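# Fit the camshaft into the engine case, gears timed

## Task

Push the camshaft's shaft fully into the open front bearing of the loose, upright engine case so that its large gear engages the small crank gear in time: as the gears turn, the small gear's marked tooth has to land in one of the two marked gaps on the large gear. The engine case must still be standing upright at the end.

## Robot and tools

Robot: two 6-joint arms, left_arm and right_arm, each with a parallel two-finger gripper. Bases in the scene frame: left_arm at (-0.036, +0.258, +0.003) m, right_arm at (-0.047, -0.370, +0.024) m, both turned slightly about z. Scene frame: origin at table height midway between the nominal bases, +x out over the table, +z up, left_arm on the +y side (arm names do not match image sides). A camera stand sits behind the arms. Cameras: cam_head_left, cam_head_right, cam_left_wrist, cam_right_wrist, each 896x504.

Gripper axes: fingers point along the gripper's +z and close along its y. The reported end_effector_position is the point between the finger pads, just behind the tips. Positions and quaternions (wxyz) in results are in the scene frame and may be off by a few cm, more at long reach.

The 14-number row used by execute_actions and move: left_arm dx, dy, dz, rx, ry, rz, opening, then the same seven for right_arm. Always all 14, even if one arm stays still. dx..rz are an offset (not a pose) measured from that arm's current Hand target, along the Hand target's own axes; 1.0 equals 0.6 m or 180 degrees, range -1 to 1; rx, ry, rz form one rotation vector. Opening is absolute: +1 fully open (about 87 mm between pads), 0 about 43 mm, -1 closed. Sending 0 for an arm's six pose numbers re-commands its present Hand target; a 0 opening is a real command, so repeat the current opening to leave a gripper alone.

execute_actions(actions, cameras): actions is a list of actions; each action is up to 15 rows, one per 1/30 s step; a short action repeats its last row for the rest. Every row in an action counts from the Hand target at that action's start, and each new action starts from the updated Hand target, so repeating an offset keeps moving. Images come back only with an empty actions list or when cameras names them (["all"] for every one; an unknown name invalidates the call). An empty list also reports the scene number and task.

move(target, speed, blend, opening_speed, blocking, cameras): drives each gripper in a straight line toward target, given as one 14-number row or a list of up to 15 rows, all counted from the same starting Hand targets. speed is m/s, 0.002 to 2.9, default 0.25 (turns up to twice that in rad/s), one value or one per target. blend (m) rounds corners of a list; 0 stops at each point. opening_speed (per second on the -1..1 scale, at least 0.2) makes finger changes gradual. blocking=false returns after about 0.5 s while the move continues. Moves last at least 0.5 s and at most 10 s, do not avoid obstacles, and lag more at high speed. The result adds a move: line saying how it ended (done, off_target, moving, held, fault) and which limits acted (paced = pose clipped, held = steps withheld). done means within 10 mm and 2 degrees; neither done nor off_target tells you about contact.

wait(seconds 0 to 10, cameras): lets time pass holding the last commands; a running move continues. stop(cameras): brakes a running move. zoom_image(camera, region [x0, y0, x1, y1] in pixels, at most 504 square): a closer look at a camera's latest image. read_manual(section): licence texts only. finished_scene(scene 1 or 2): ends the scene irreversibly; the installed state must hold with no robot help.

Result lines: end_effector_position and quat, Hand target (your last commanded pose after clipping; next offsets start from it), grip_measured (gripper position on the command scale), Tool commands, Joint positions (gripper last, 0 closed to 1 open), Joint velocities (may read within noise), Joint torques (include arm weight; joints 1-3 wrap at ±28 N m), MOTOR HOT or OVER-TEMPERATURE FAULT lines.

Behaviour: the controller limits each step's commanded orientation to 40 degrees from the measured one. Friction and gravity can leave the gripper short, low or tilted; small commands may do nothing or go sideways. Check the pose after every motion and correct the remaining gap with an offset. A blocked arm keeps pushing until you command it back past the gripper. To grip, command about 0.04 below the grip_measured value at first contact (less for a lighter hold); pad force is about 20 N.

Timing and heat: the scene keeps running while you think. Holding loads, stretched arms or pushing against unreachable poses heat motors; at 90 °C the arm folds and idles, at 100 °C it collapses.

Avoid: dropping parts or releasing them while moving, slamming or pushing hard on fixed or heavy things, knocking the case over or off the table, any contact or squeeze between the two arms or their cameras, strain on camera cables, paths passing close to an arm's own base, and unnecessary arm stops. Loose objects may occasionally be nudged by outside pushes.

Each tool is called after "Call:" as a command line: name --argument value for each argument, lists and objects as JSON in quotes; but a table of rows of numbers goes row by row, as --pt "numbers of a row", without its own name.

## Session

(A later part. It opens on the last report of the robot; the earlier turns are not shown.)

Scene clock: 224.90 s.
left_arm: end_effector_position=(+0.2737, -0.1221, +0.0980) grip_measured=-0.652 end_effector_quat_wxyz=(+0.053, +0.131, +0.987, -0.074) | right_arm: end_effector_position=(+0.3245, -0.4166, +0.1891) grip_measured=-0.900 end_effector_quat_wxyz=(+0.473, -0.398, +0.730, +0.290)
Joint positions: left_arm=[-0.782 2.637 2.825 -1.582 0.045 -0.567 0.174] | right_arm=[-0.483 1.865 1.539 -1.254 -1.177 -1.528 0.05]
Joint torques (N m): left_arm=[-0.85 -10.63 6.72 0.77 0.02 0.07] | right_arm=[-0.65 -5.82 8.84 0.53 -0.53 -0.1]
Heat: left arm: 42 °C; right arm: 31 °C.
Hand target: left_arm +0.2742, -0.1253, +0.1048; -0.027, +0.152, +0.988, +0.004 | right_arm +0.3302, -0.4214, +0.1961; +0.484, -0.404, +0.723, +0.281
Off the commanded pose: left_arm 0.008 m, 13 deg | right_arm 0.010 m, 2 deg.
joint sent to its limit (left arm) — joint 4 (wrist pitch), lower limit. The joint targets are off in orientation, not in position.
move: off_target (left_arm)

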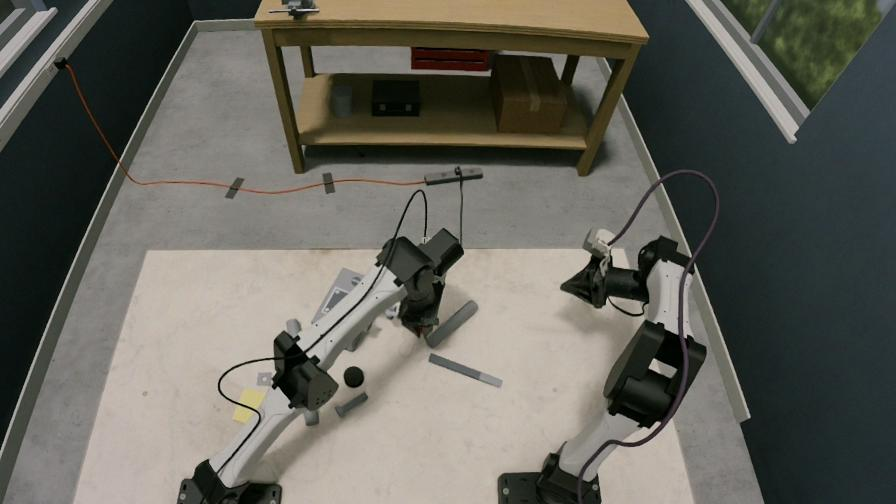

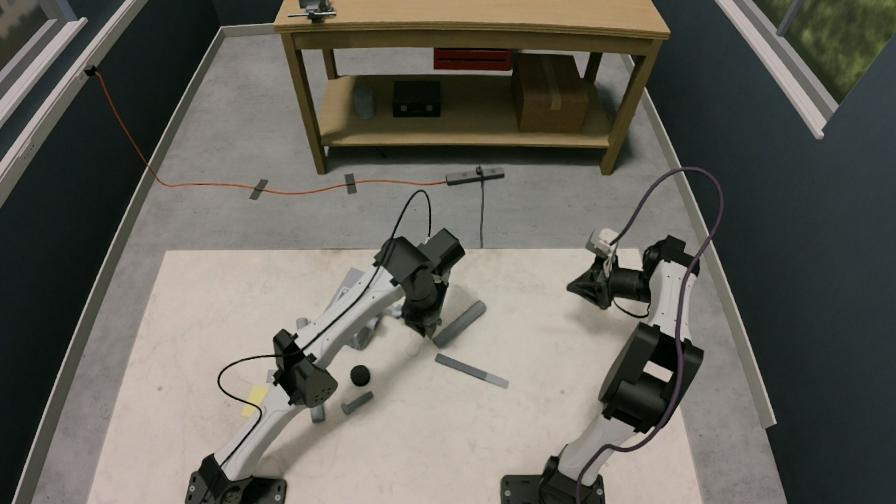

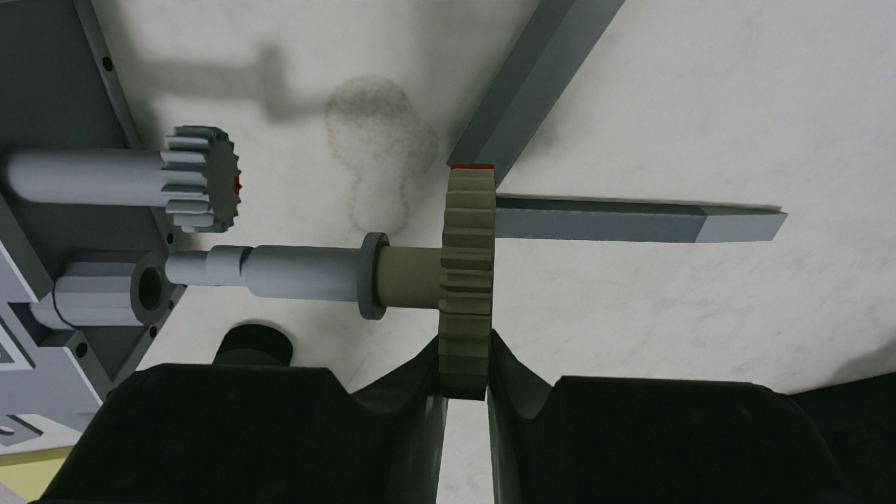

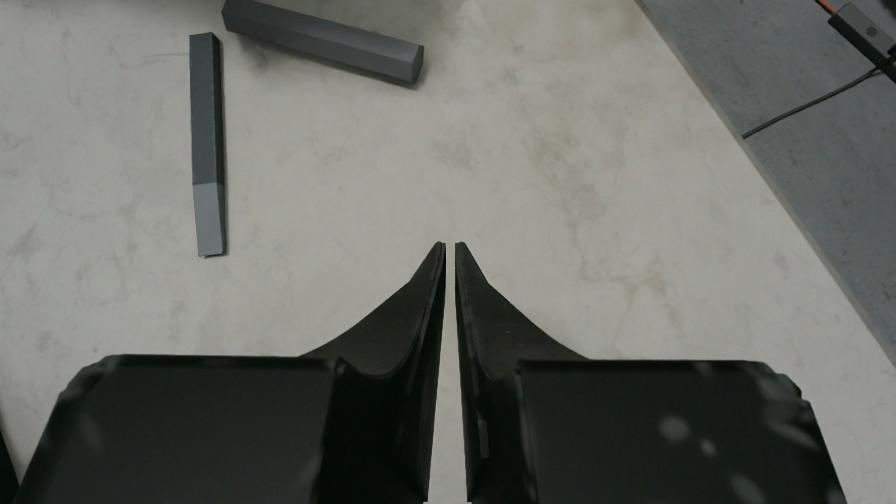

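Call:
move --target '[0.0372,0.0145,0.0367,-0.0134,-0.0738,0.0267,-0.97,0,0,0,0,0,0,-0.9]' --cameras '["all"]' --speed 0.1

Call:
zoom_image --camera "cam_left_wrist" --region '[0, 100, 400, 400]'

Call:
zoom_image --camera "cam_head_right" --region '[330, 250, 470, 370]'

Scene clock: 321.83 s.
left_arm: end_effector_position=(+0.2489, -0.1049, +0.0613) grip_measured=-0.652 end_effector_quat_wxyz=(+0.057, +0.189, +0.980, +0.023) | right_arm: end_effector_position=(+0.3245, -0.4166, +0.1891) grip_measured=-0.900 end_effector_quat_wxyz=(+0.473, -0.398, +0.730, +0.290)
Joint positions: left_arm=[-0.858 2.523 2.461 -1.451 -0.109 -0.518 0.174] | right_arm=[-0.483 1.865 1.539 -1.254 -1.177 -1.528 0.05]
Joint torques (N m): left_arm=[-0.87 -14.27 4.9 0.76 -0.21 0.05] | right_arm=[-0.65 -5.79 8.75 0.51 -0.52 -0.1]
Heat: left arm: 46 °C; right arm: 30 °C.
Hand target: left_arm +0.2545, -0.1100, +0.0841; +0.091, +0.193, +0.977, +0.006 | right_arm +0.3302, -0.4214, +0.1961; +0.484, -0.404, +0.723, +0.281
Off the commanded pose: left_arm 0.024 m, 4 deg | right_arm 0.010 m, 2 deg.
move: off_target (left_arm)

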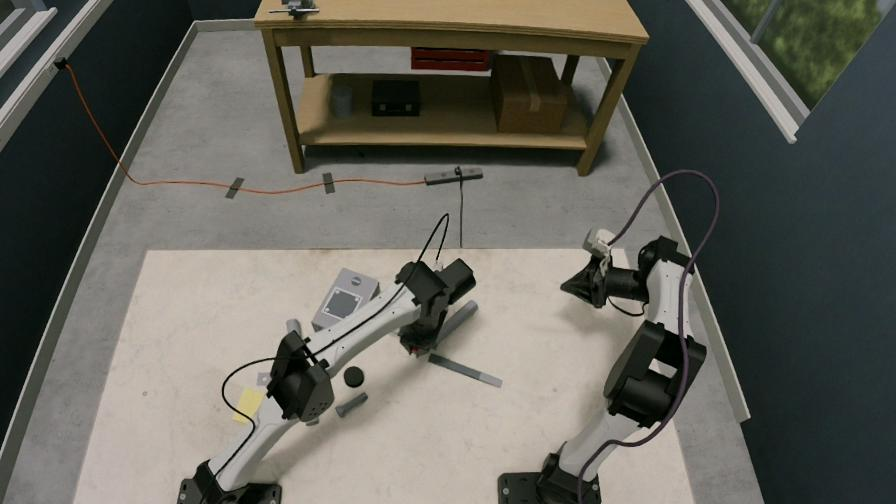

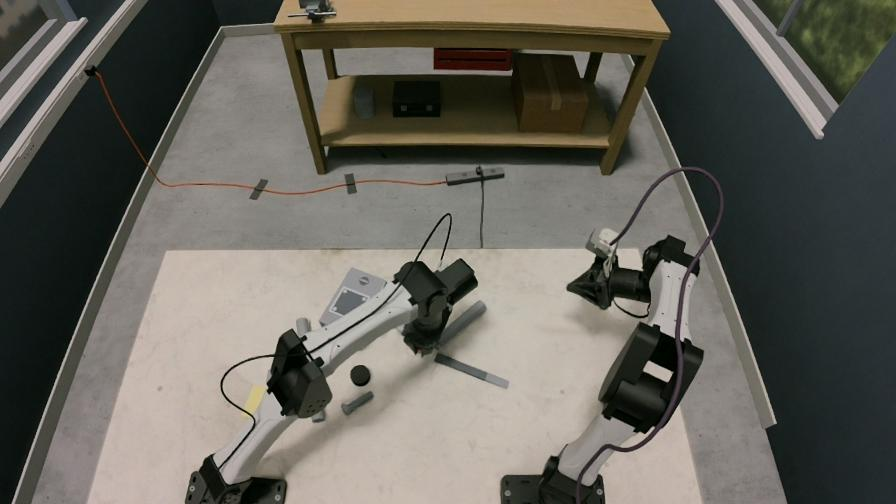

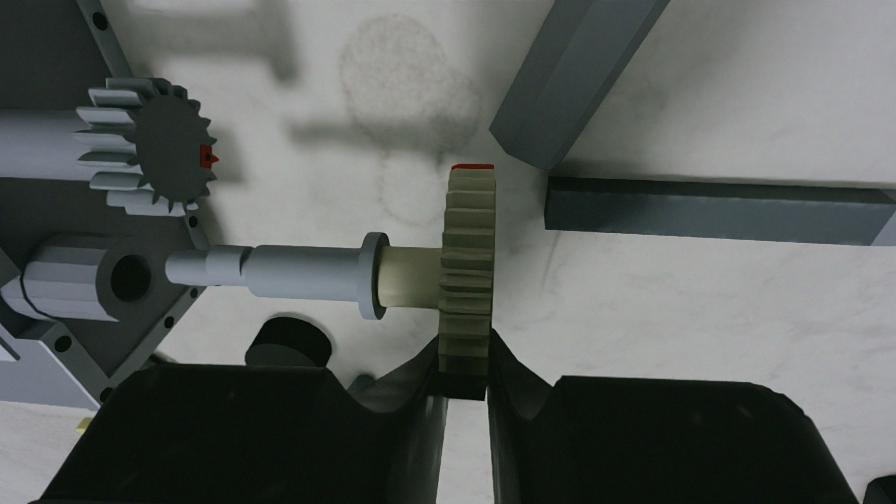

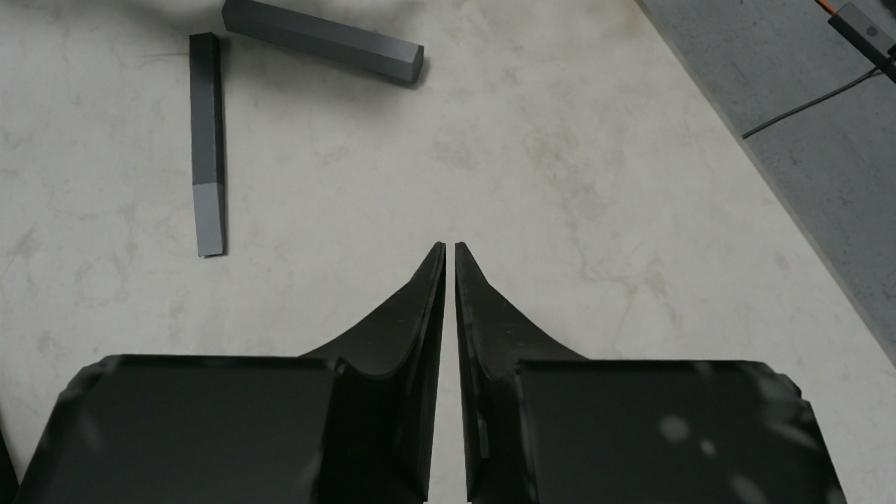

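Scaled by 1.260 from the camera's 896x504 image, which has a finer 1280x720 frame.

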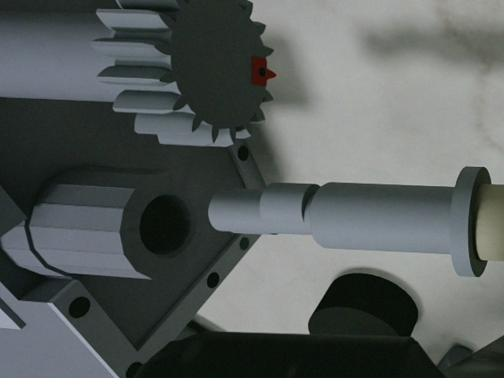

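Scaled by 3.600 from the camera's 896x504 image, which has a finer 1280x720 frame.

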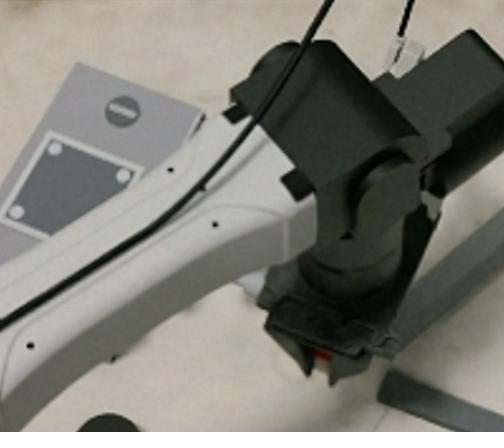

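Call:
move --target '[-0.019,0.007,-0.037,0,0,0,-0.97,0,0,0,0,0,0,-0.9]' --cameras '["cam_left_wrist"]' --speed 0.08

Call:
zoom_image --camera "cam_left_wrist" --region '[0, 180, 240, 380]'

Scene clock: 348.17 s.
left_arm: end_effector_position=(+0.2572, -0.1142, +0.1049) grip_measured=-0.652 end_effector_quat_wxyz=(+0.092, +0.193, +0.977, -0.006) | right_arm: end_effector_position=(+0.3245, -0.4166, +0.1891) grip_measured=-0.900 end_effector_quat_wxyz=(+0.473, -0.398, +0.730, +0.290)
Joint positions: left_arm=[-0.858 2.556 2.707 -1.574 -0.11 -0.504 0.174] | right_arm=[-0.483 1.865 1.539 -1.254 -1.177 -1.528 0.05]
Joint torques (N m): left_arm=[0.18 -9.95 6.37 0.61 -0.18 0.06] | right_arm=[-0.69 -5.85 8.76 0.53 -0.53 -0.12]
Heat: left arm: 47 °C; right arm: 30 °C.
Hand target: left_arm +0.2623, -0.1098, +0.1081; +0.091, +0.193, +0.977, +0.006 | right_arm +0.3302, -0.4214, +0.1961; +0.484, -0.404, +0.723, +0.281
Off the commanded pose: left_arm 0.008 m, 1 deg | right_arm 0.010 m, 2 deg.
joint sent to its limit (left arm) — joint 4 (wrist pitch), lower limit. The joint targets still meet the commanded pose.
move: done
Images, in order (width x height): cam_left_wrist 896x504.

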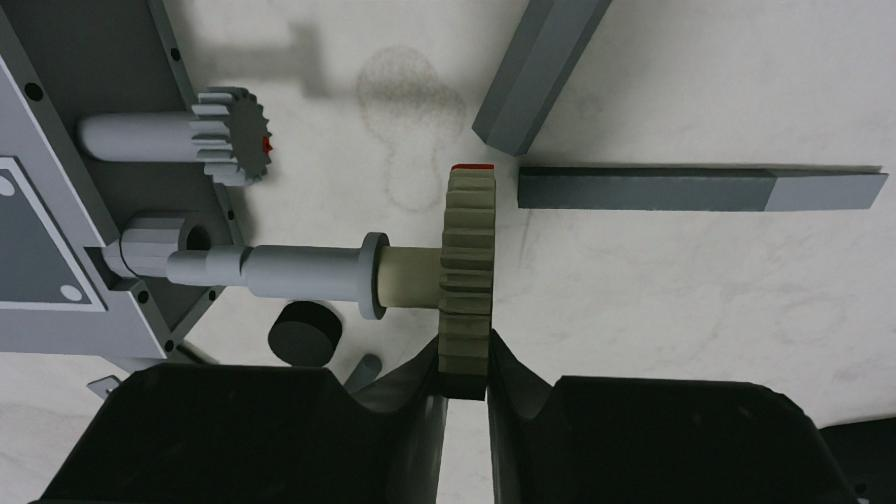

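Scaled by 2.100 from the camera's 896x504 image, which has a finer 1280x720 frame.

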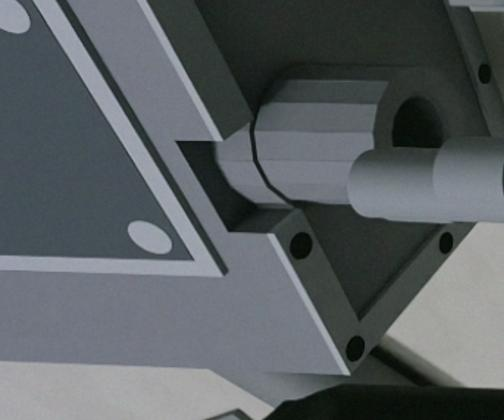

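Call:
move --target '[0.012,0.0,0.020,0,0,0,-0.97,0,0,0,0,0,0,-0.9]' --cameras '["cam_left_wrist"]' --speed 0.04

Scene clock: 362.17 s.
left_arm: end_effector_position=(+0.2499, -0.1049, +0.0726) grip_measured=-0.652 end_effector_quat_wxyz=(+0.058, +0.196, +0.979, +0.023) | right_arm: end_effector_position=(+0.3245, -0.4166, +0.1891) grip_measured=-0.900 end_effector_quat_wxyz=(+0.473, -0.398, +0.730, +0.290)
Joint positions: left_arm=[-0.858 2.55 2.556 -1.518 -0.11 -0.504 0.174] | right_arm=[-0.483 1.865 1.539 -1.254 -1.177 -1.528 0.05]
Joint torques (N m): left_arm=[-0.14 -14.23 4.81 0.78 -0.19 0] | right_arm=[-0.7 -5.75 8.81 0.49 -0.53 -0.11]
Heat: left arm: 46 °C; right arm: 30 °C.
Hand target: left_arm +0.2580, -0.1074, +0.0951; +0.091, +0.193, +0.977, +0.006 | right_arm +0.3302, -0.4214, +0.1961; +0.484, -0.404, +0.723, +0.281
Off the commanded pose: left_arm 0.024 m, 4 deg | right_arm 0.010 m, 2 deg.
move: off_target (left_arm)
Images, in order (width x height): cam_left_wrist 896x504.

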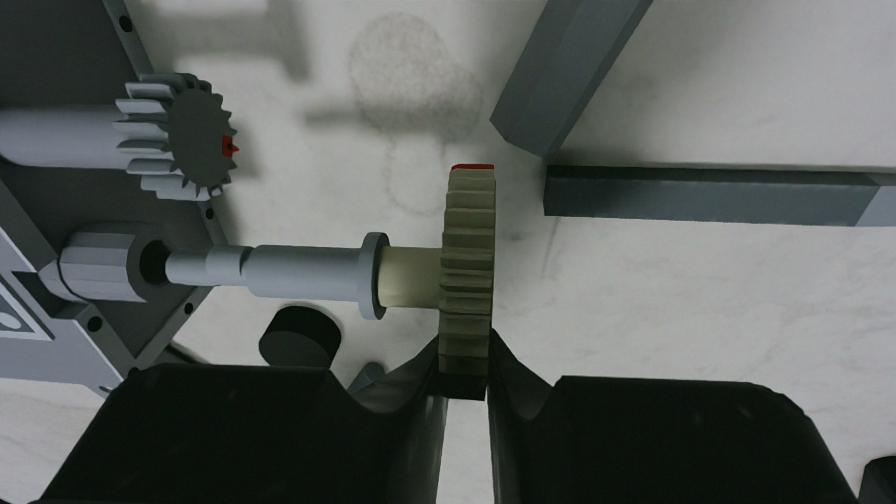

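Call:
move --pt "-0.0143 -0.062 -0.029 0 0 0 -0.97 0 0 0 0 0 0 -0.9" --pt "-0.0143 0.004 -0.0132 0 0 0 -0.97 0 0 0 0 0 0 -0.9" --cameras '["cam_left_wrist"]' --speed 0.06

Call:
zoom_image --camera "cam_left_wrist" --region '[0, 180, 240, 380]'

Scene clock: 382.93 s.
left_arm: end_effector_position=(+0.2635, -0.1124, +0.0866) grip_measured=-0.652 end_effector_quat_wxyz=(+0.082, +0.192, +0.978, +0.006) | right_arm: end_effector_position=(+0.3245, -0.4166, +0.1891) grip_measured=-0.900 end_effector_quat_wxyz=(+0.473, -0.398, +0.730, +0.290)
Joint positions: left_arm=[-0.848 2.61 2.735 -1.576 -0.114 -0.498 0.174] | right_arm=[-0.483 1.865 1.539 -1.254 -1.177 -1.528 0.05]
Joint torques (N m): left_arm=[-0.16 -13.34 4.7 0.6 -0.13 0.07] | right_arm=[-0.75 -5.85 8.81 0.52 -0.53 -0.12]
Heat: left arm: 51 °C; right arm: 30 °C.
Hand target: left_arm +0.2653, -0.1083, +0.1045; +0.091, +0.193, +0.977, +0.006 | right_arm +0.3302, -0.4214, +0.1961; +0.484, -0.404, +0.723, +0.281
Off the commanded pose: left_arm 0.018 m, 1 deg | right_arm 0.010 m, 2 deg.
joint sent to its limit (left arm) — joint 4 (wrist pitch), lower limit. The joint targets still meet the commanded pose.
move: off_target (left_arm)
Images, in order (width x height): cam_left_wrist 896x504.

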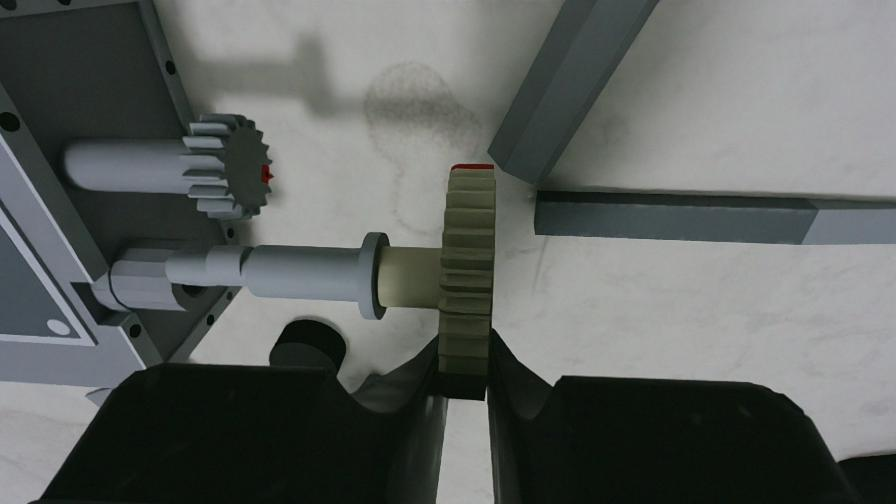

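Scaled by 2.100 from the camera's 896x504 image, which has a finer 1280x720 frame.

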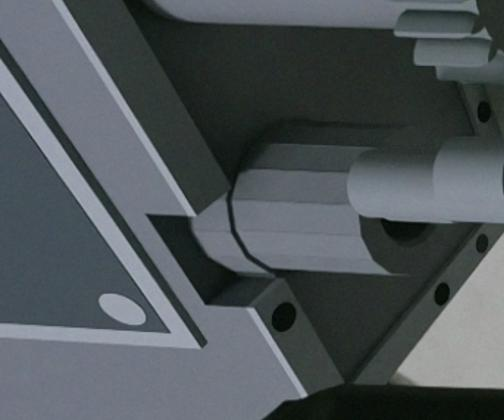

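Call:
move --target '[0.0163,0,0.0057,0,0,0,-0.97,0,0,0,0,0,0,-0.9]' --cameras '["cam_left_wrist"]' --speed 0.06

Call:
zoom_image --camera "cam_left_wrist" --region '[0, 180, 240, 380]'

Scene clock: 392.73 s.
left_arm: end_effector_position=(+0.2530, -0.0993, +0.0776) grip_measured=-0.652 end_effector_quat_wxyz=(+0.060, +0.194, +0.979, +0.024) | right_arm: end_effector_position=(+0.3245, -0.4166, +0.1891) grip_measured=-0.900 end_effector_quat_wxyz=(+0.473, -0.398, +0.730, +0.290)
Joint positions: left_arm=[-0.848 2.534 2.546 -1.522 -0.114 -0.498 0.174] | right_arm=[-0.483 1.865 1.539 -1.254 -1.177 -1.528 0.05]
Joint torques (N m): left_arm=[-0.81 -14.11 4.79 0.79 -0.14 -0.03] | right_arm=[-0.64 -5.81 8.76 0.5 -0.52 -0.11]
Heat: left arm: 55 °C; right arm: 30 °C.
Hand target: left_arm +0.2570, -0.1047, +0.0995; +0.091, +0.193, +0.977, +0.006 | right_arm +0.3302, -0.4214, +0.1961; +0.484, -0.404, +0.723, +0.281
Off the commanded pose: left_arm 0.023 m, 4 deg | right_arm 0.010 m, 2 deg.
move: off_target (left_arm)
Images, in order (width x height): cam_left_wrist 896x504.

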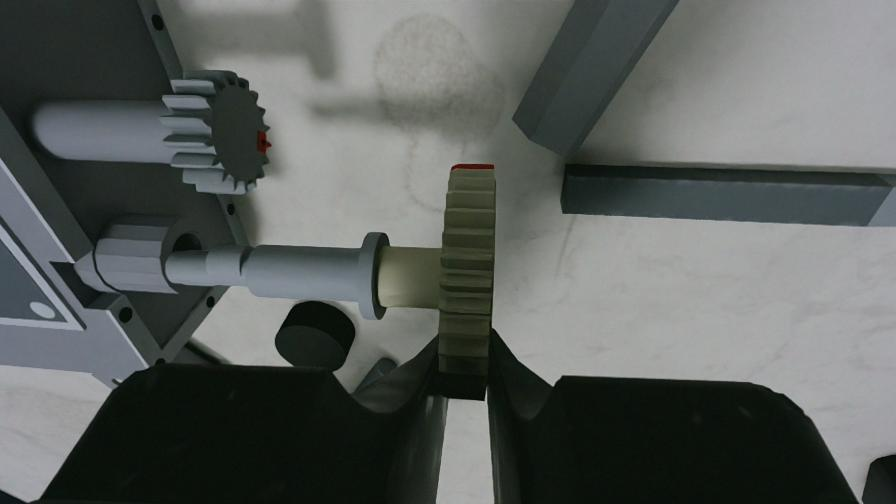

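Scaled by 2.100 from the camera's 896x504 image, which has a finer 1280x720 frame.

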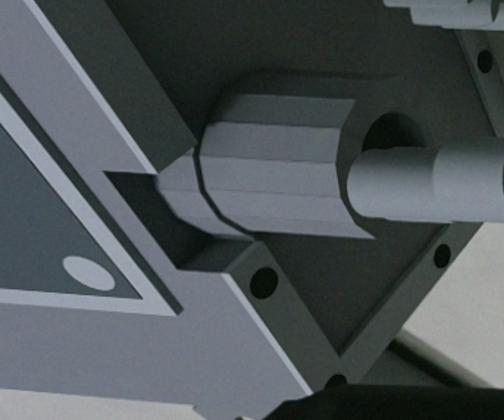

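Call:
move --target '[-0.0125,0,-0.0075,0,0,0,-0.97,0,0,0,0,0,0,-0.9]' --speed 0.06

Scene clock: 403.63 s.
left_arm: end_effector_position=(+0.2609, -0.1090, +0.1020) grip_measured=-0.652 end_effector_quat_wxyz=(+0.089, +0.191, +0.978, +0.000) | right_arm: end_effector_position=(+0.3245, -0.4166, +0.1891) grip_measured=-0.900 end_effector_quat_wxyz=(+0.473, -0.398, +0.730, +0.290)
Joint positions: left_arm=[-0.848 2.557 2.697 -1.574 -0.114 -0.498 0.174] | right_arm=[-0.483 1.865 1.539 -1.254 -1.177 -1.528 0.05]
Joint torques (N m): left_arm=[-0.34 -9.91 6.56 0.62 -0.13 0.04] | right_arm=[-0.73 -5.78 8.75 0.51 -0.53 -0.11]
Heat: left arm: 54 °C; right arm: 30 °C.
Hand target: left_arm +0.2630, -0.1074, +0.1052; +0.091, +0.193, +0.977, +0.006 | right_arm +0.3302, -0.4214, +0.1961; +0.484, -0.404, +0.723, +0.281
Off the commanded pose: left_arm 0.004 m, 1 deg | right_arm 0.010 m, 2 deg.
joint sent to its limit (left arm) — joint 4 (wrist pitch), lower limit. The joint targets still meet the commanded pose.
move: done

Call:
move --target '[0.0192,-0.0083,0.0267,0,-0.0444,0,-0.97,0,0,0,0,0,0,-0.9]' --speed 0.06 --cameras '["cam_left_wrist"]'

Scene clock: 416.77 s.
left_arm: end_effector_position=(+0.2476, -0.1016, +0.0653) grip_measured=-0.652 end_effector_quat_wxyz=(+0.124, +0.198, +0.972, +0.010) | right_arm: end_effector_position=(+0.3245, -0.4166, +0.1891) grip_measured=-0.900 end_effector_quat_wxyz=(+0.473, -0.398, +0.730, +0.290)
Joint positions: left_arm=[-0.884 2.311 2.099 -1.183 -0.179 -0.511 0.174] | right_arm=[-0.483 1.865 1.539 -1.254 -1.177 -1.528 0.05]
Joint torques (N m): left_arm=[-0.9 -13.24 5.18 1.06 -0.27 -0.07] | right_arm=[-0.77 -5.78 8.85 0.52 -0.53 -0.1]
Heat: left arm: 52 °C; right arm: 30 °C.
Hand target: left_arm +0.2535, -0.1080, +0.0871; +0.159, +0.193, +0.968, -0.007 | right_arm +0.3302, -0.4214, +0.1961; +0.484, -0.404, +0.723, +0.281
Off the commanded pose: left_arm 0.024 m, 4 deg | right_arm 0.010 m, 2 deg.
move: off_target (left_arm)
Images, in order (width x height): cam_left_wrist 896x504.

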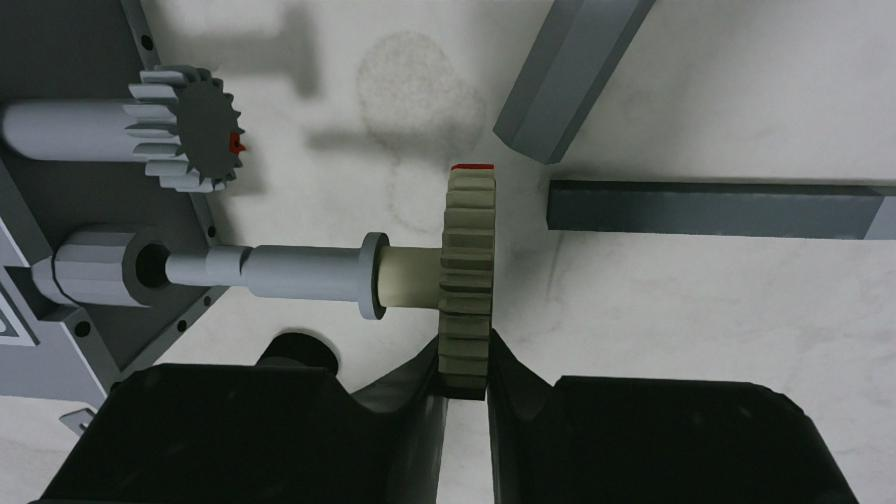

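Call:
move --target '[-0.0185,0,-0.0167,0,0,0,-0.97,0,0,0,0,0,0,-0.9]' --speed 0.06 --cameras '["cam_left_wrist"]'

Scene clock: 429.23 s.
left_arm: end_effector_position=(+0.2550, -0.1112, +0.0912) grip_measured=-0.652 end_effector_quat_wxyz=(+0.145, +0.195, +0.970, -0.008) | right_arm: end_effector_position=(+0.3245, -0.4166, +0.1891) grip_measured=-0.900 end_effector_quat_wxyz=(+0.473, -0.398, +0.730, +0.290)
Joint positions: left_arm=[-0.884 2.311 2.198 -1.227 -0.18 -0.511 0.174] | right_arm=[-0.483 1.865 1.539 -1.254 -1.177 -1.528 0.05]
Joint torques (N m): left_arm=[-0.34 -9.84 7.42 0.82 -0.26 0] | right_arm=[-0.7 -5.76 8.77 0.49 -0.53 -0.12]
Heat: left arm: 53 °C; right arm: 30 °C.
Hand target: left_arm +0.2602, -0.1114, +0.1001; +0.159, +0.193, +0.968, -0.007 | right_arm +0.3302, -0.4214, +0.1961; +0.484, -0.404, +0.723, +0.281
Off the commanded pose: left_arm 0.010 m, 2 deg | right_arm 0.010 m, 2 deg.
move: done
Images, in order (width x height): cam_left_wrist 896x504.

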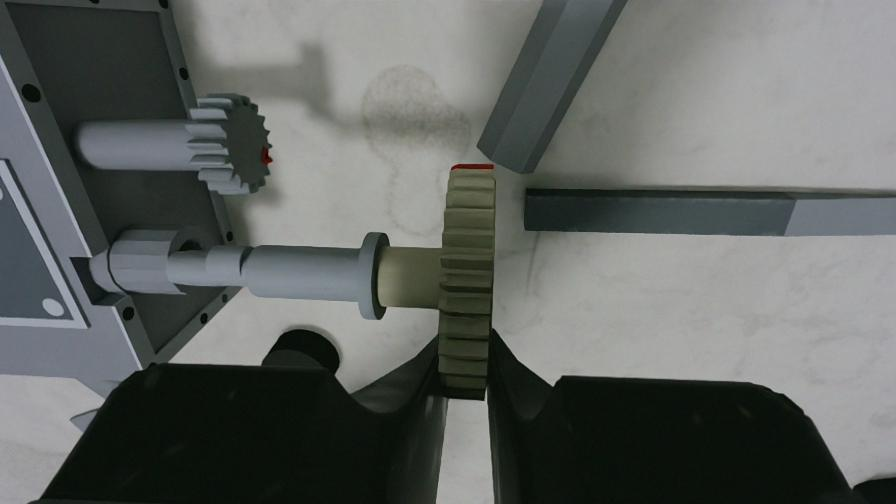

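Call:
move --pt "-0.0114 0.0018 -0.0348 0 0 0 -0.97 0 0 0 0 0 0 -0.9" --pt "-0.001 0 -0.0032 0 0 0 -0.97 0 0 0 0 0 0 -0.9" --speed 0.06 --cameras '["cam_left_wrist"]'

Scene clock: 444.80 s.
left_arm: end_effector_position=(+0.2530, -0.1083, +0.0924) grip_measured=-0.652 end_effector_quat_wxyz=(+0.136, +0.196, +0.971, +0.001) | right_arm: end_effector_position=(+0.3245, -0.4166, +0.1891) grip_measured=-0.900 end_effector_quat_wxyz=(+0.473, -0.398, +0.730, +0.290)
Joint positions: left_arm=[-0.884 2.332 2.242 -1.276 -0.181 -0.511 0.174] | right_arm=[-0.483 1.865 1.539 -1.254 -1.177 -1.528 0.05]
Joint torques (N m): left_arm=[-0.38 -11.18 5.16 1.12 -0.25 0] | right_arm=[-0.72 -5.78 8.77 0.5 -0.51 -0.1]
Heat: left arm: 51 °C; right arm: 30 °C.
Hand target: left_arm +0.2601, -0.1114, +0.1021; +0.159, +0.193, +0.968, -0.007 | right_arm +0.3302, -0.4214, +0.1961; +0.484, -0.404, +0.723, +0.281
Off the commanded pose: left_arm 0.012 m, 3 deg | right_arm 0.010 m, 2 deg.
move: off_target (left_arm)
Images, in order (width x height): cam_left_wrist 896x504.

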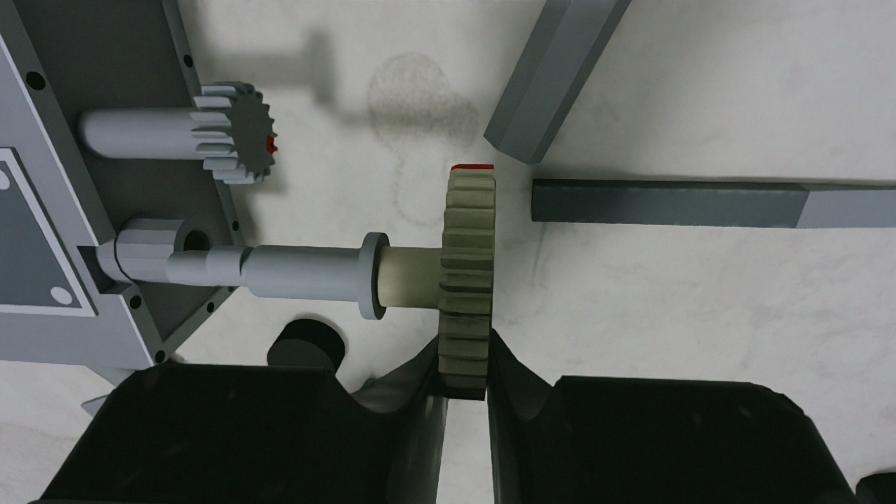

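Call:
move --target '[0.005,0,0.015,0,0,0,-0.97,0,0,0,0,0,0,-0.9]' --speed 0.03 --cameras '["cam_left_wrist"]'

Scene clock: 451.83 s.
left_arm: end_effector_position=(+0.2525, -0.1076, +0.0782) grip_measured=-0.652 end_effector_quat_wxyz=(+0.132, +0.197, +0.972, +0.004) | right_arm: end_effector_position=(+0.3245, -0.4166, +0.1891) grip_measured=-0.900 end_effector_quat_wxyz=(+0.473, -0.398, +0.730, +0.290)
Joint positions: left_arm=[-0.884 2.332 2.186 -1.23 -0.181 -0.511 0.174] | right_arm=[-0.483 1.865 1.539 -1.254 -1.177 -1.528 0.05]
Joint torques (N m): left_arm=[-0.32 -12.01 5.18 1.09 -0.25 0.01] | right_arm=[-0.7 -5.74 8.73 0.51 -0.53 -0.1]
Heat: left arm: 50 °C; right arm: 30 °C.
Hand target: left_arm +0.2602, -0.1110, +0.0926; +0.159, +0.193, +0.968, -0.007 | right_arm +0.3302, -0.4214, +0.1961; +0.484, -0.404, +0.723, +0.281
Off the commanded pose: left_arm 0.017 m, 3 deg | right_arm 0.010 m, 2 deg.
move: off_target (left_arm)
Images, in order (width x height): cam_left_wrist 896x504.

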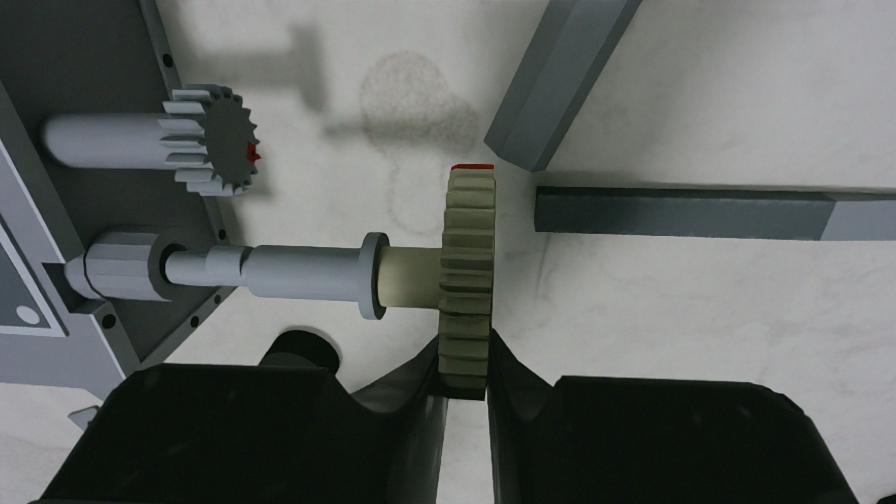

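Call:
move --target '[0.0,0.035,-0.002,0,0,0,-0.97,0,0,0,0,0,0,-0.9]' --speed 0.04 --cameras '["cam_left_wrist"]'

Call:
zoom_image --camera "cam_left_wrist" --region '[40, 180, 280, 360]'

Scene clock: 463.40 s.
left_arm: end_effector_position=(+0.2599, -0.0877, +0.0740) grip_measured=-0.652 end_effector_quat_wxyz=(+0.129, +0.195, +0.972, +0.011) | right_arm: end_effector_position=(+0.3245, -0.4166, +0.1891) grip_measured=-0.900 end_effector_quat_wxyz=(+0.473, -0.398, +0.730, +0.290)
Joint positions: left_arm=[-0.847 2.286 2.09 -1.189 -0.181 -0.479 0.174] | right_arm=[-0.483 1.865 1.539 -1.254 -1.177 -1.528 0.05]
Joint torques (N m): left_arm=[-0.24 -12.93 5.19 1.08 -0.15 0.1] | right_arm=[-0.7 -5.83 8.77 0.5 -0.55 -0.11]
Heat: left arm: 50 °C; right arm: 30 °C.
Hand target: left_arm +0.2677, -0.0915, +0.0947; +0.159, +0.193, +0.968, -0.007 | right_arm +0.3302, -0.4214, +0.1961; +0.484, -0.404, +0.723, +0.281
Off the commanded pose: left_arm 0.022 m, 4 deg | right_arm 0.010 m, 2 deg.
move: off_target (left_arm)
Images, in order (width x height): cam_left_wrist 896x504.

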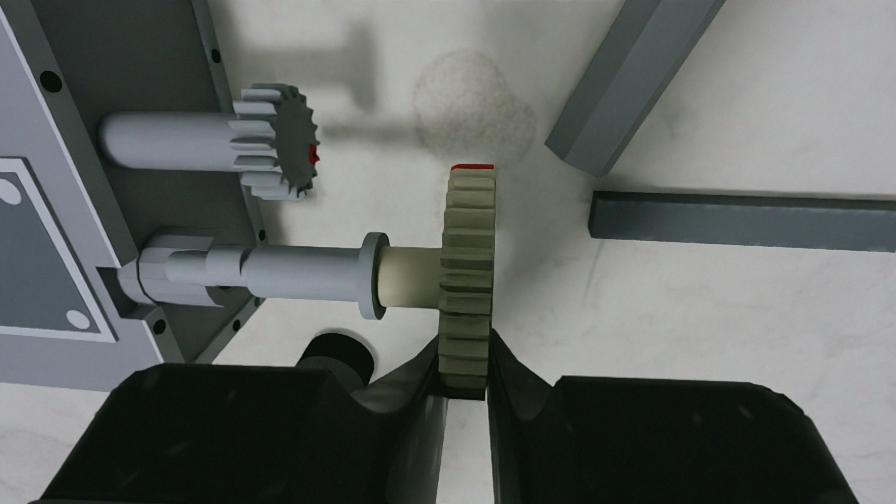

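Scaled by 2.100 from the camera's 896x504 image, which has a finer 1280x720 frame.

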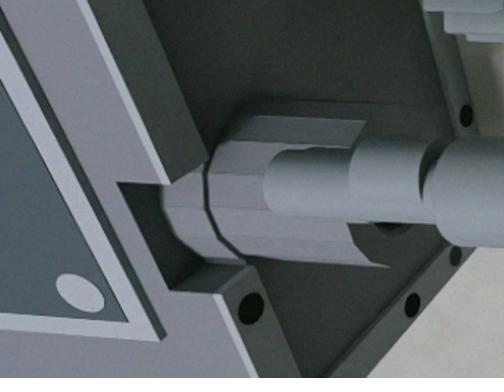

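Call:
move --target '[0,0,0,0,0,0,-0.97,-0.155,0.618,0.1695,0.246,-0.170,0.021,-0.9]' --cameras '["cam_right_wrist","cam_head_right"]'

Scene clock: 536.30 s.
left_arm: end_effector_position=(+0.2600, -0.0878, +0.0740) grip_measured=-0.652 end_effector_quat_wxyz=(+0.129, +0.195, +0.972, +0.011) | right_arm: end_effector_position=(+0.0786, -0.1184, +0.2475) grip_measured=-0.900 end_effector_quat_wxyz=(+0.725, -0.130, +0.669, +0.098)
Joint positions: left_arm=[-0.847 2.286 2.09 -1.188 -0.181 -0.478 0.174] | right_arm=[1.832 1.265 0.369 1.483 1.443 -0.64 0.05]
Joint torques (N m): left_arm=[-0.12 -12.93 5.18 1.09 -0.15 0.06] | right_arm=[-0.43 -1.51 4.34 2.12 -0.27 -0.04]
Heat: left arm: 60 °C; right arm: 30 °C.
Hand target: left_arm +0.2677, -0.0915, +0.0947; +0.159, +0.193, +0.968, -0.007 | right_arm +0.0796, -0.1201, +0.2503; +0.759, -0.085, +0.638, +0.101
Off the commanded pose: left_arm 0.022 m, 4 deg | right_arm 0.003 m, 7 deg.
joint sent to its limit (right arm) — joint 4 (wrist pitch), upper limit. The joint targets are off in orientation, not in position.
move: off_target (left_arm, right_arm); limits=paced
Images, in order (width x height): cam_head_right 896x504, cam_right_wrist 896x504.

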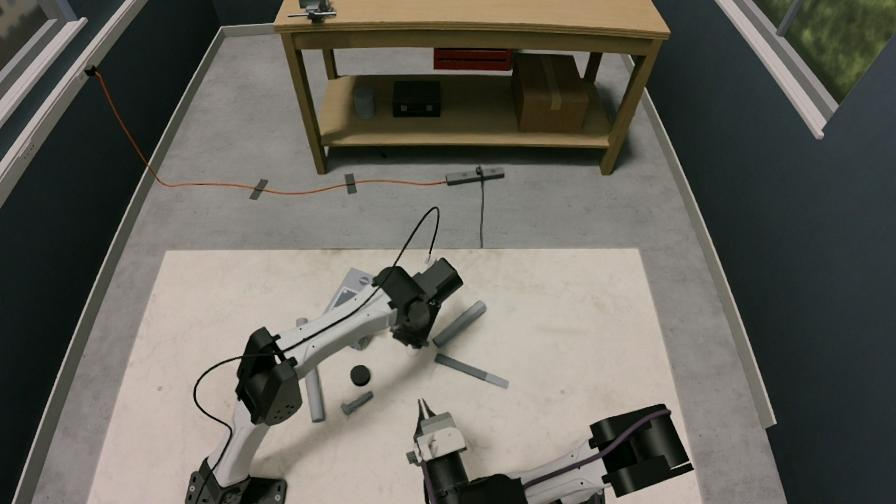

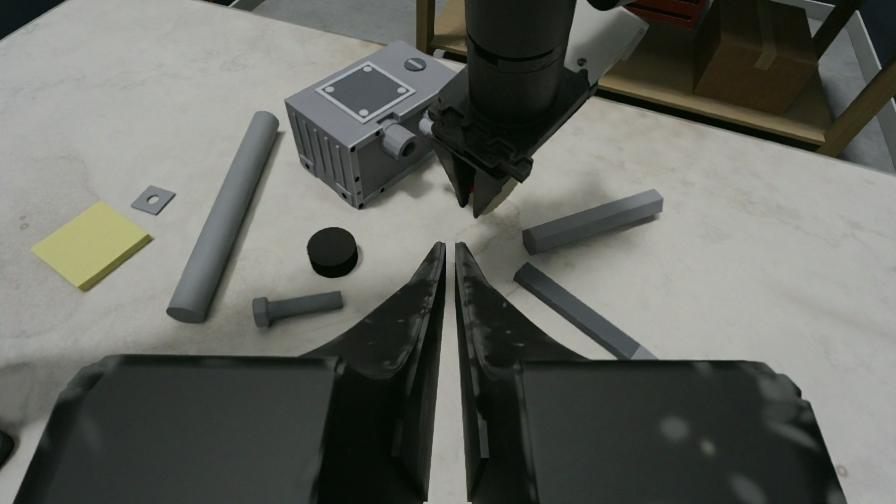

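Great view.

Call:
zoom_image --camera "cam_right_wrist" --region '[340, 60, 560, 240]'

Scaled by 2.291 from the camera's 896x504 image, which has a finer 1280x720 frame.

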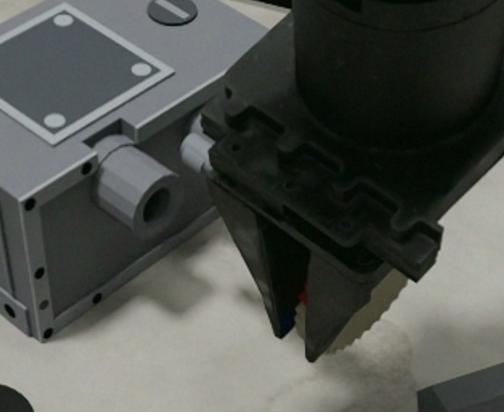

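Call:
move --pt "0 -0.055 -0.01 0 0 0 -0.97 0 0 0 0 0 0 -0.9" --pt "0.034 -0.051 0.029 0 0 0 -0.97 0 0 0 0 0 0 -0.9" --speed 0.06 --cameras '["cam_left_wrist","cam_right_wrist"]'

Call:
zoom_image --camera "cam_right_wrist" --region '[340, 60, 560, 240]'

Scene clock: 568.03 s.
left_arm: end_effector_position=(+0.2388, -0.1055, +0.0496) grip_measured=-0.652 end_effector_quat_wxyz=(+0.126, +0.196, +0.972, +0.011) | right_arm: end_effector_position=(+0.0786, -0.1183, +0.2475) grip_measured=-0.900 end_effector_quat_wxyz=(+0.725, -0.131, +0.669, +0.098)
Joint positions: left_arm=[-0.906 2.301 2.019 -1.117 -0.187 -0.535 0.174] | right_arm=[1.832 1.266 0.369 1.483 1.442 -0.641 0.05]
Joint torques (N m): left_arm=[-1.09 -13 5.22 1.03 -0.27 -0.06] | right_arm=[-0.46 -1.63 4.41 2.11 -0.27 -0.03]
Heat: left arm: 61 °C; right arm: 28 °C.
Hand target: left_arm +0.2437, -0.1136, +0.0704; +0.159, +0.193, +0.968, -0.007 | right_arm +0.0796, -0.1201, +0.2503; +0.759, -0.085, +0.638, +0.101
Off the commanded pose: left_arm 0.023 m, 4 deg | right_arm 0.003 m, 7 deg.
joint sent to its limit (right arm) — joint 4 (wrist pitch), upper limit. The joint targets are off in orientation, not in position.
move: off_target (left_arm, right_arm)
Images, in order (width x height): cam_left_wrist 896x504, cam_right_wrist 896x504.

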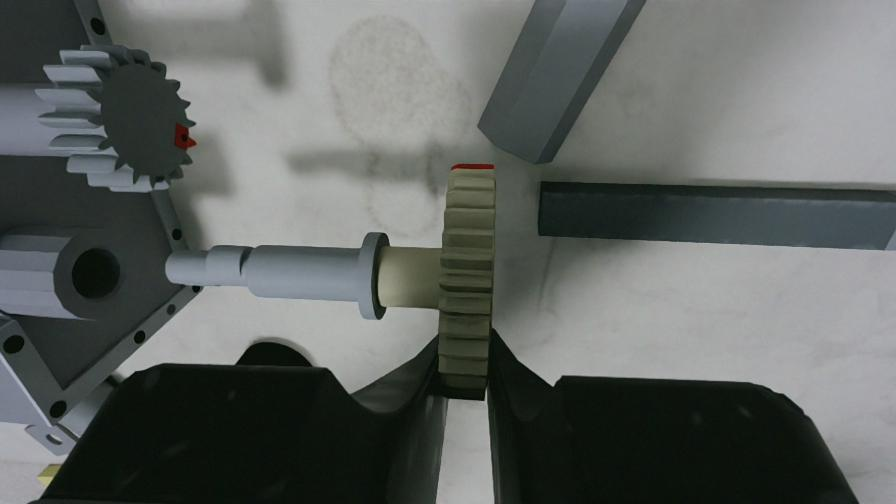

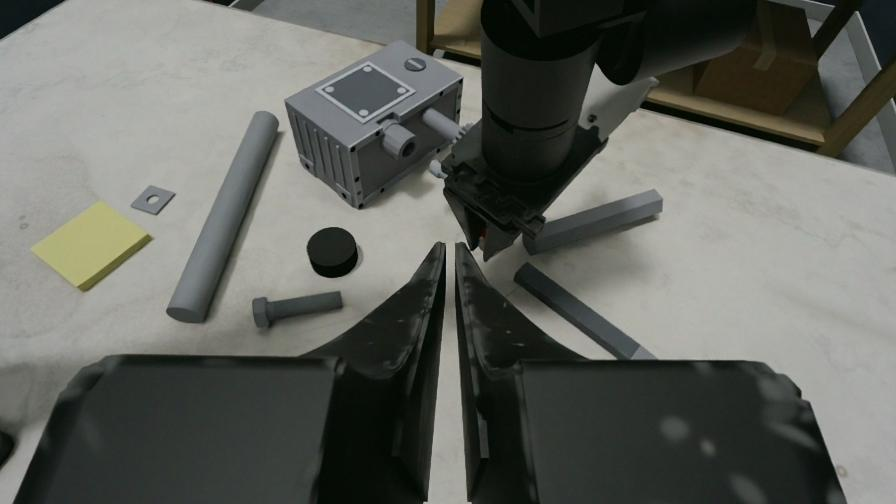

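Scaled by 2.291 from the camera's 896x504 image, which has a finer 1280x720 frame.

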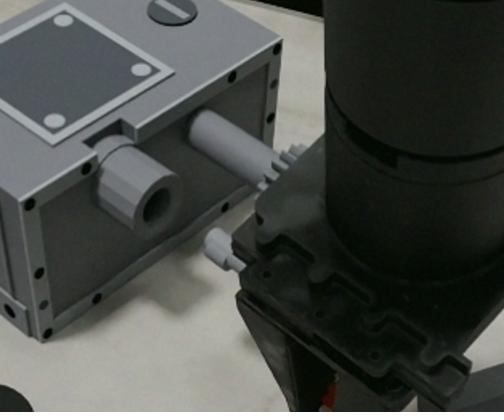

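Call:
move --target '[0.0073,0.02,-0.0023,0,0,0,-0.97,0,0,0,0,0,0,-0.9]' --speed 0.05 --cameras '["cam_left_wrist","cam_right_wrist"]'

Call:
zoom_image --camera "cam_right_wrist" --region '[370, 100, 480, 190]'

Call:
zoom_image --camera "cam_left_wrist" --region '[40, 200, 280, 360]'

Scene clock: 585.40 s.
left_arm: end_effector_position=(+0.2332, -0.0975, +0.0503) grip_measured=-0.652 end_effector_quat_wxyz=(+0.127, +0.197, +0.972, +0.010) | right_arm: end_effector_position=(+0.0786, -0.1183, +0.2475) grip_measured=-0.900 end_effector_quat_wxyz=(+0.725, -0.131, +0.669, +0.098)
Joint positions: left_arm=[-0.906 2.252 1.94 -1.084 -0.187 -0.532 0.174] | right_arm=[1.832 1.266 0.369 1.483 1.442 -0.641 0.05]
Joint torques (N m): left_arm=[0.18 -12.81 5.19 1.08 -0.24 0.06] | right_arm=[-0.49 -1.62 4.46 2.11 -0.29 -0.01]
Heat: left arm: 64 °C; right arm: 28 °C.
Hand target: left_arm +0.2439, -0.1007, +0.0709; +0.159, +0.193, +0.968, -0.007 | right_arm +0.0796, -0.1201, +0.2503; +0.759, -0.085, +0.638, +0.101
Off the commanded pose: left_arm 0.023 m, 4 deg | right_arm 0.003 m, 7 deg.
joint sent to its limit (right arm) — joint 4 (wrist pitch), upper limit. The joint targets are off in orientation, not in position.
move: off_target (left_arm, right_arm)
Images, in order (width x height): cam_left_wrist 896x504, cam_right_wrist 896x504.

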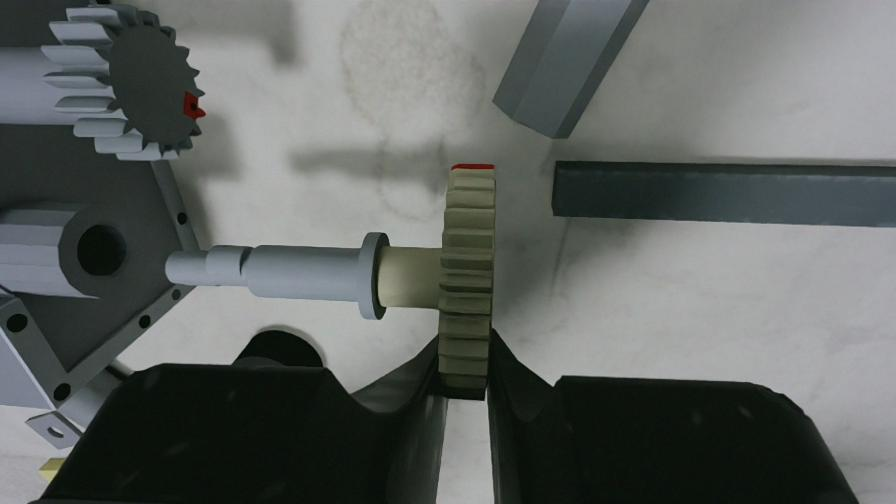

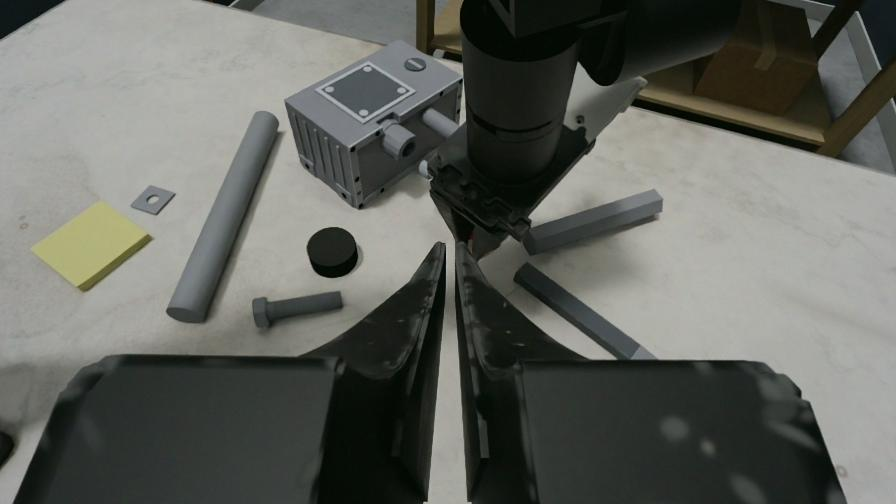

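Scaled by 4.582 from the camera's 896x504 image, which has a finer 1280x720 frame.

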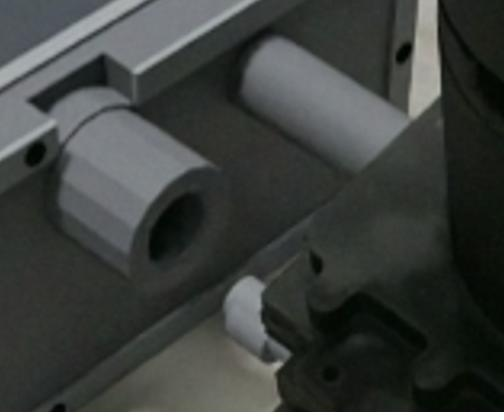

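Scaled by 2.100 from the camera's 896x504 image, which has a finer 1280x720 frame.

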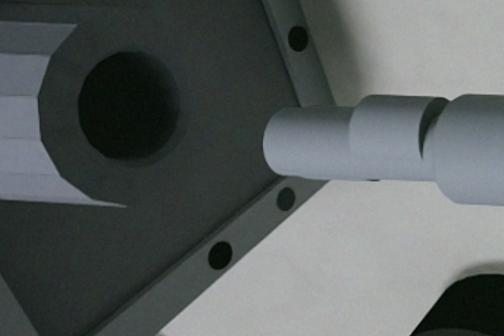

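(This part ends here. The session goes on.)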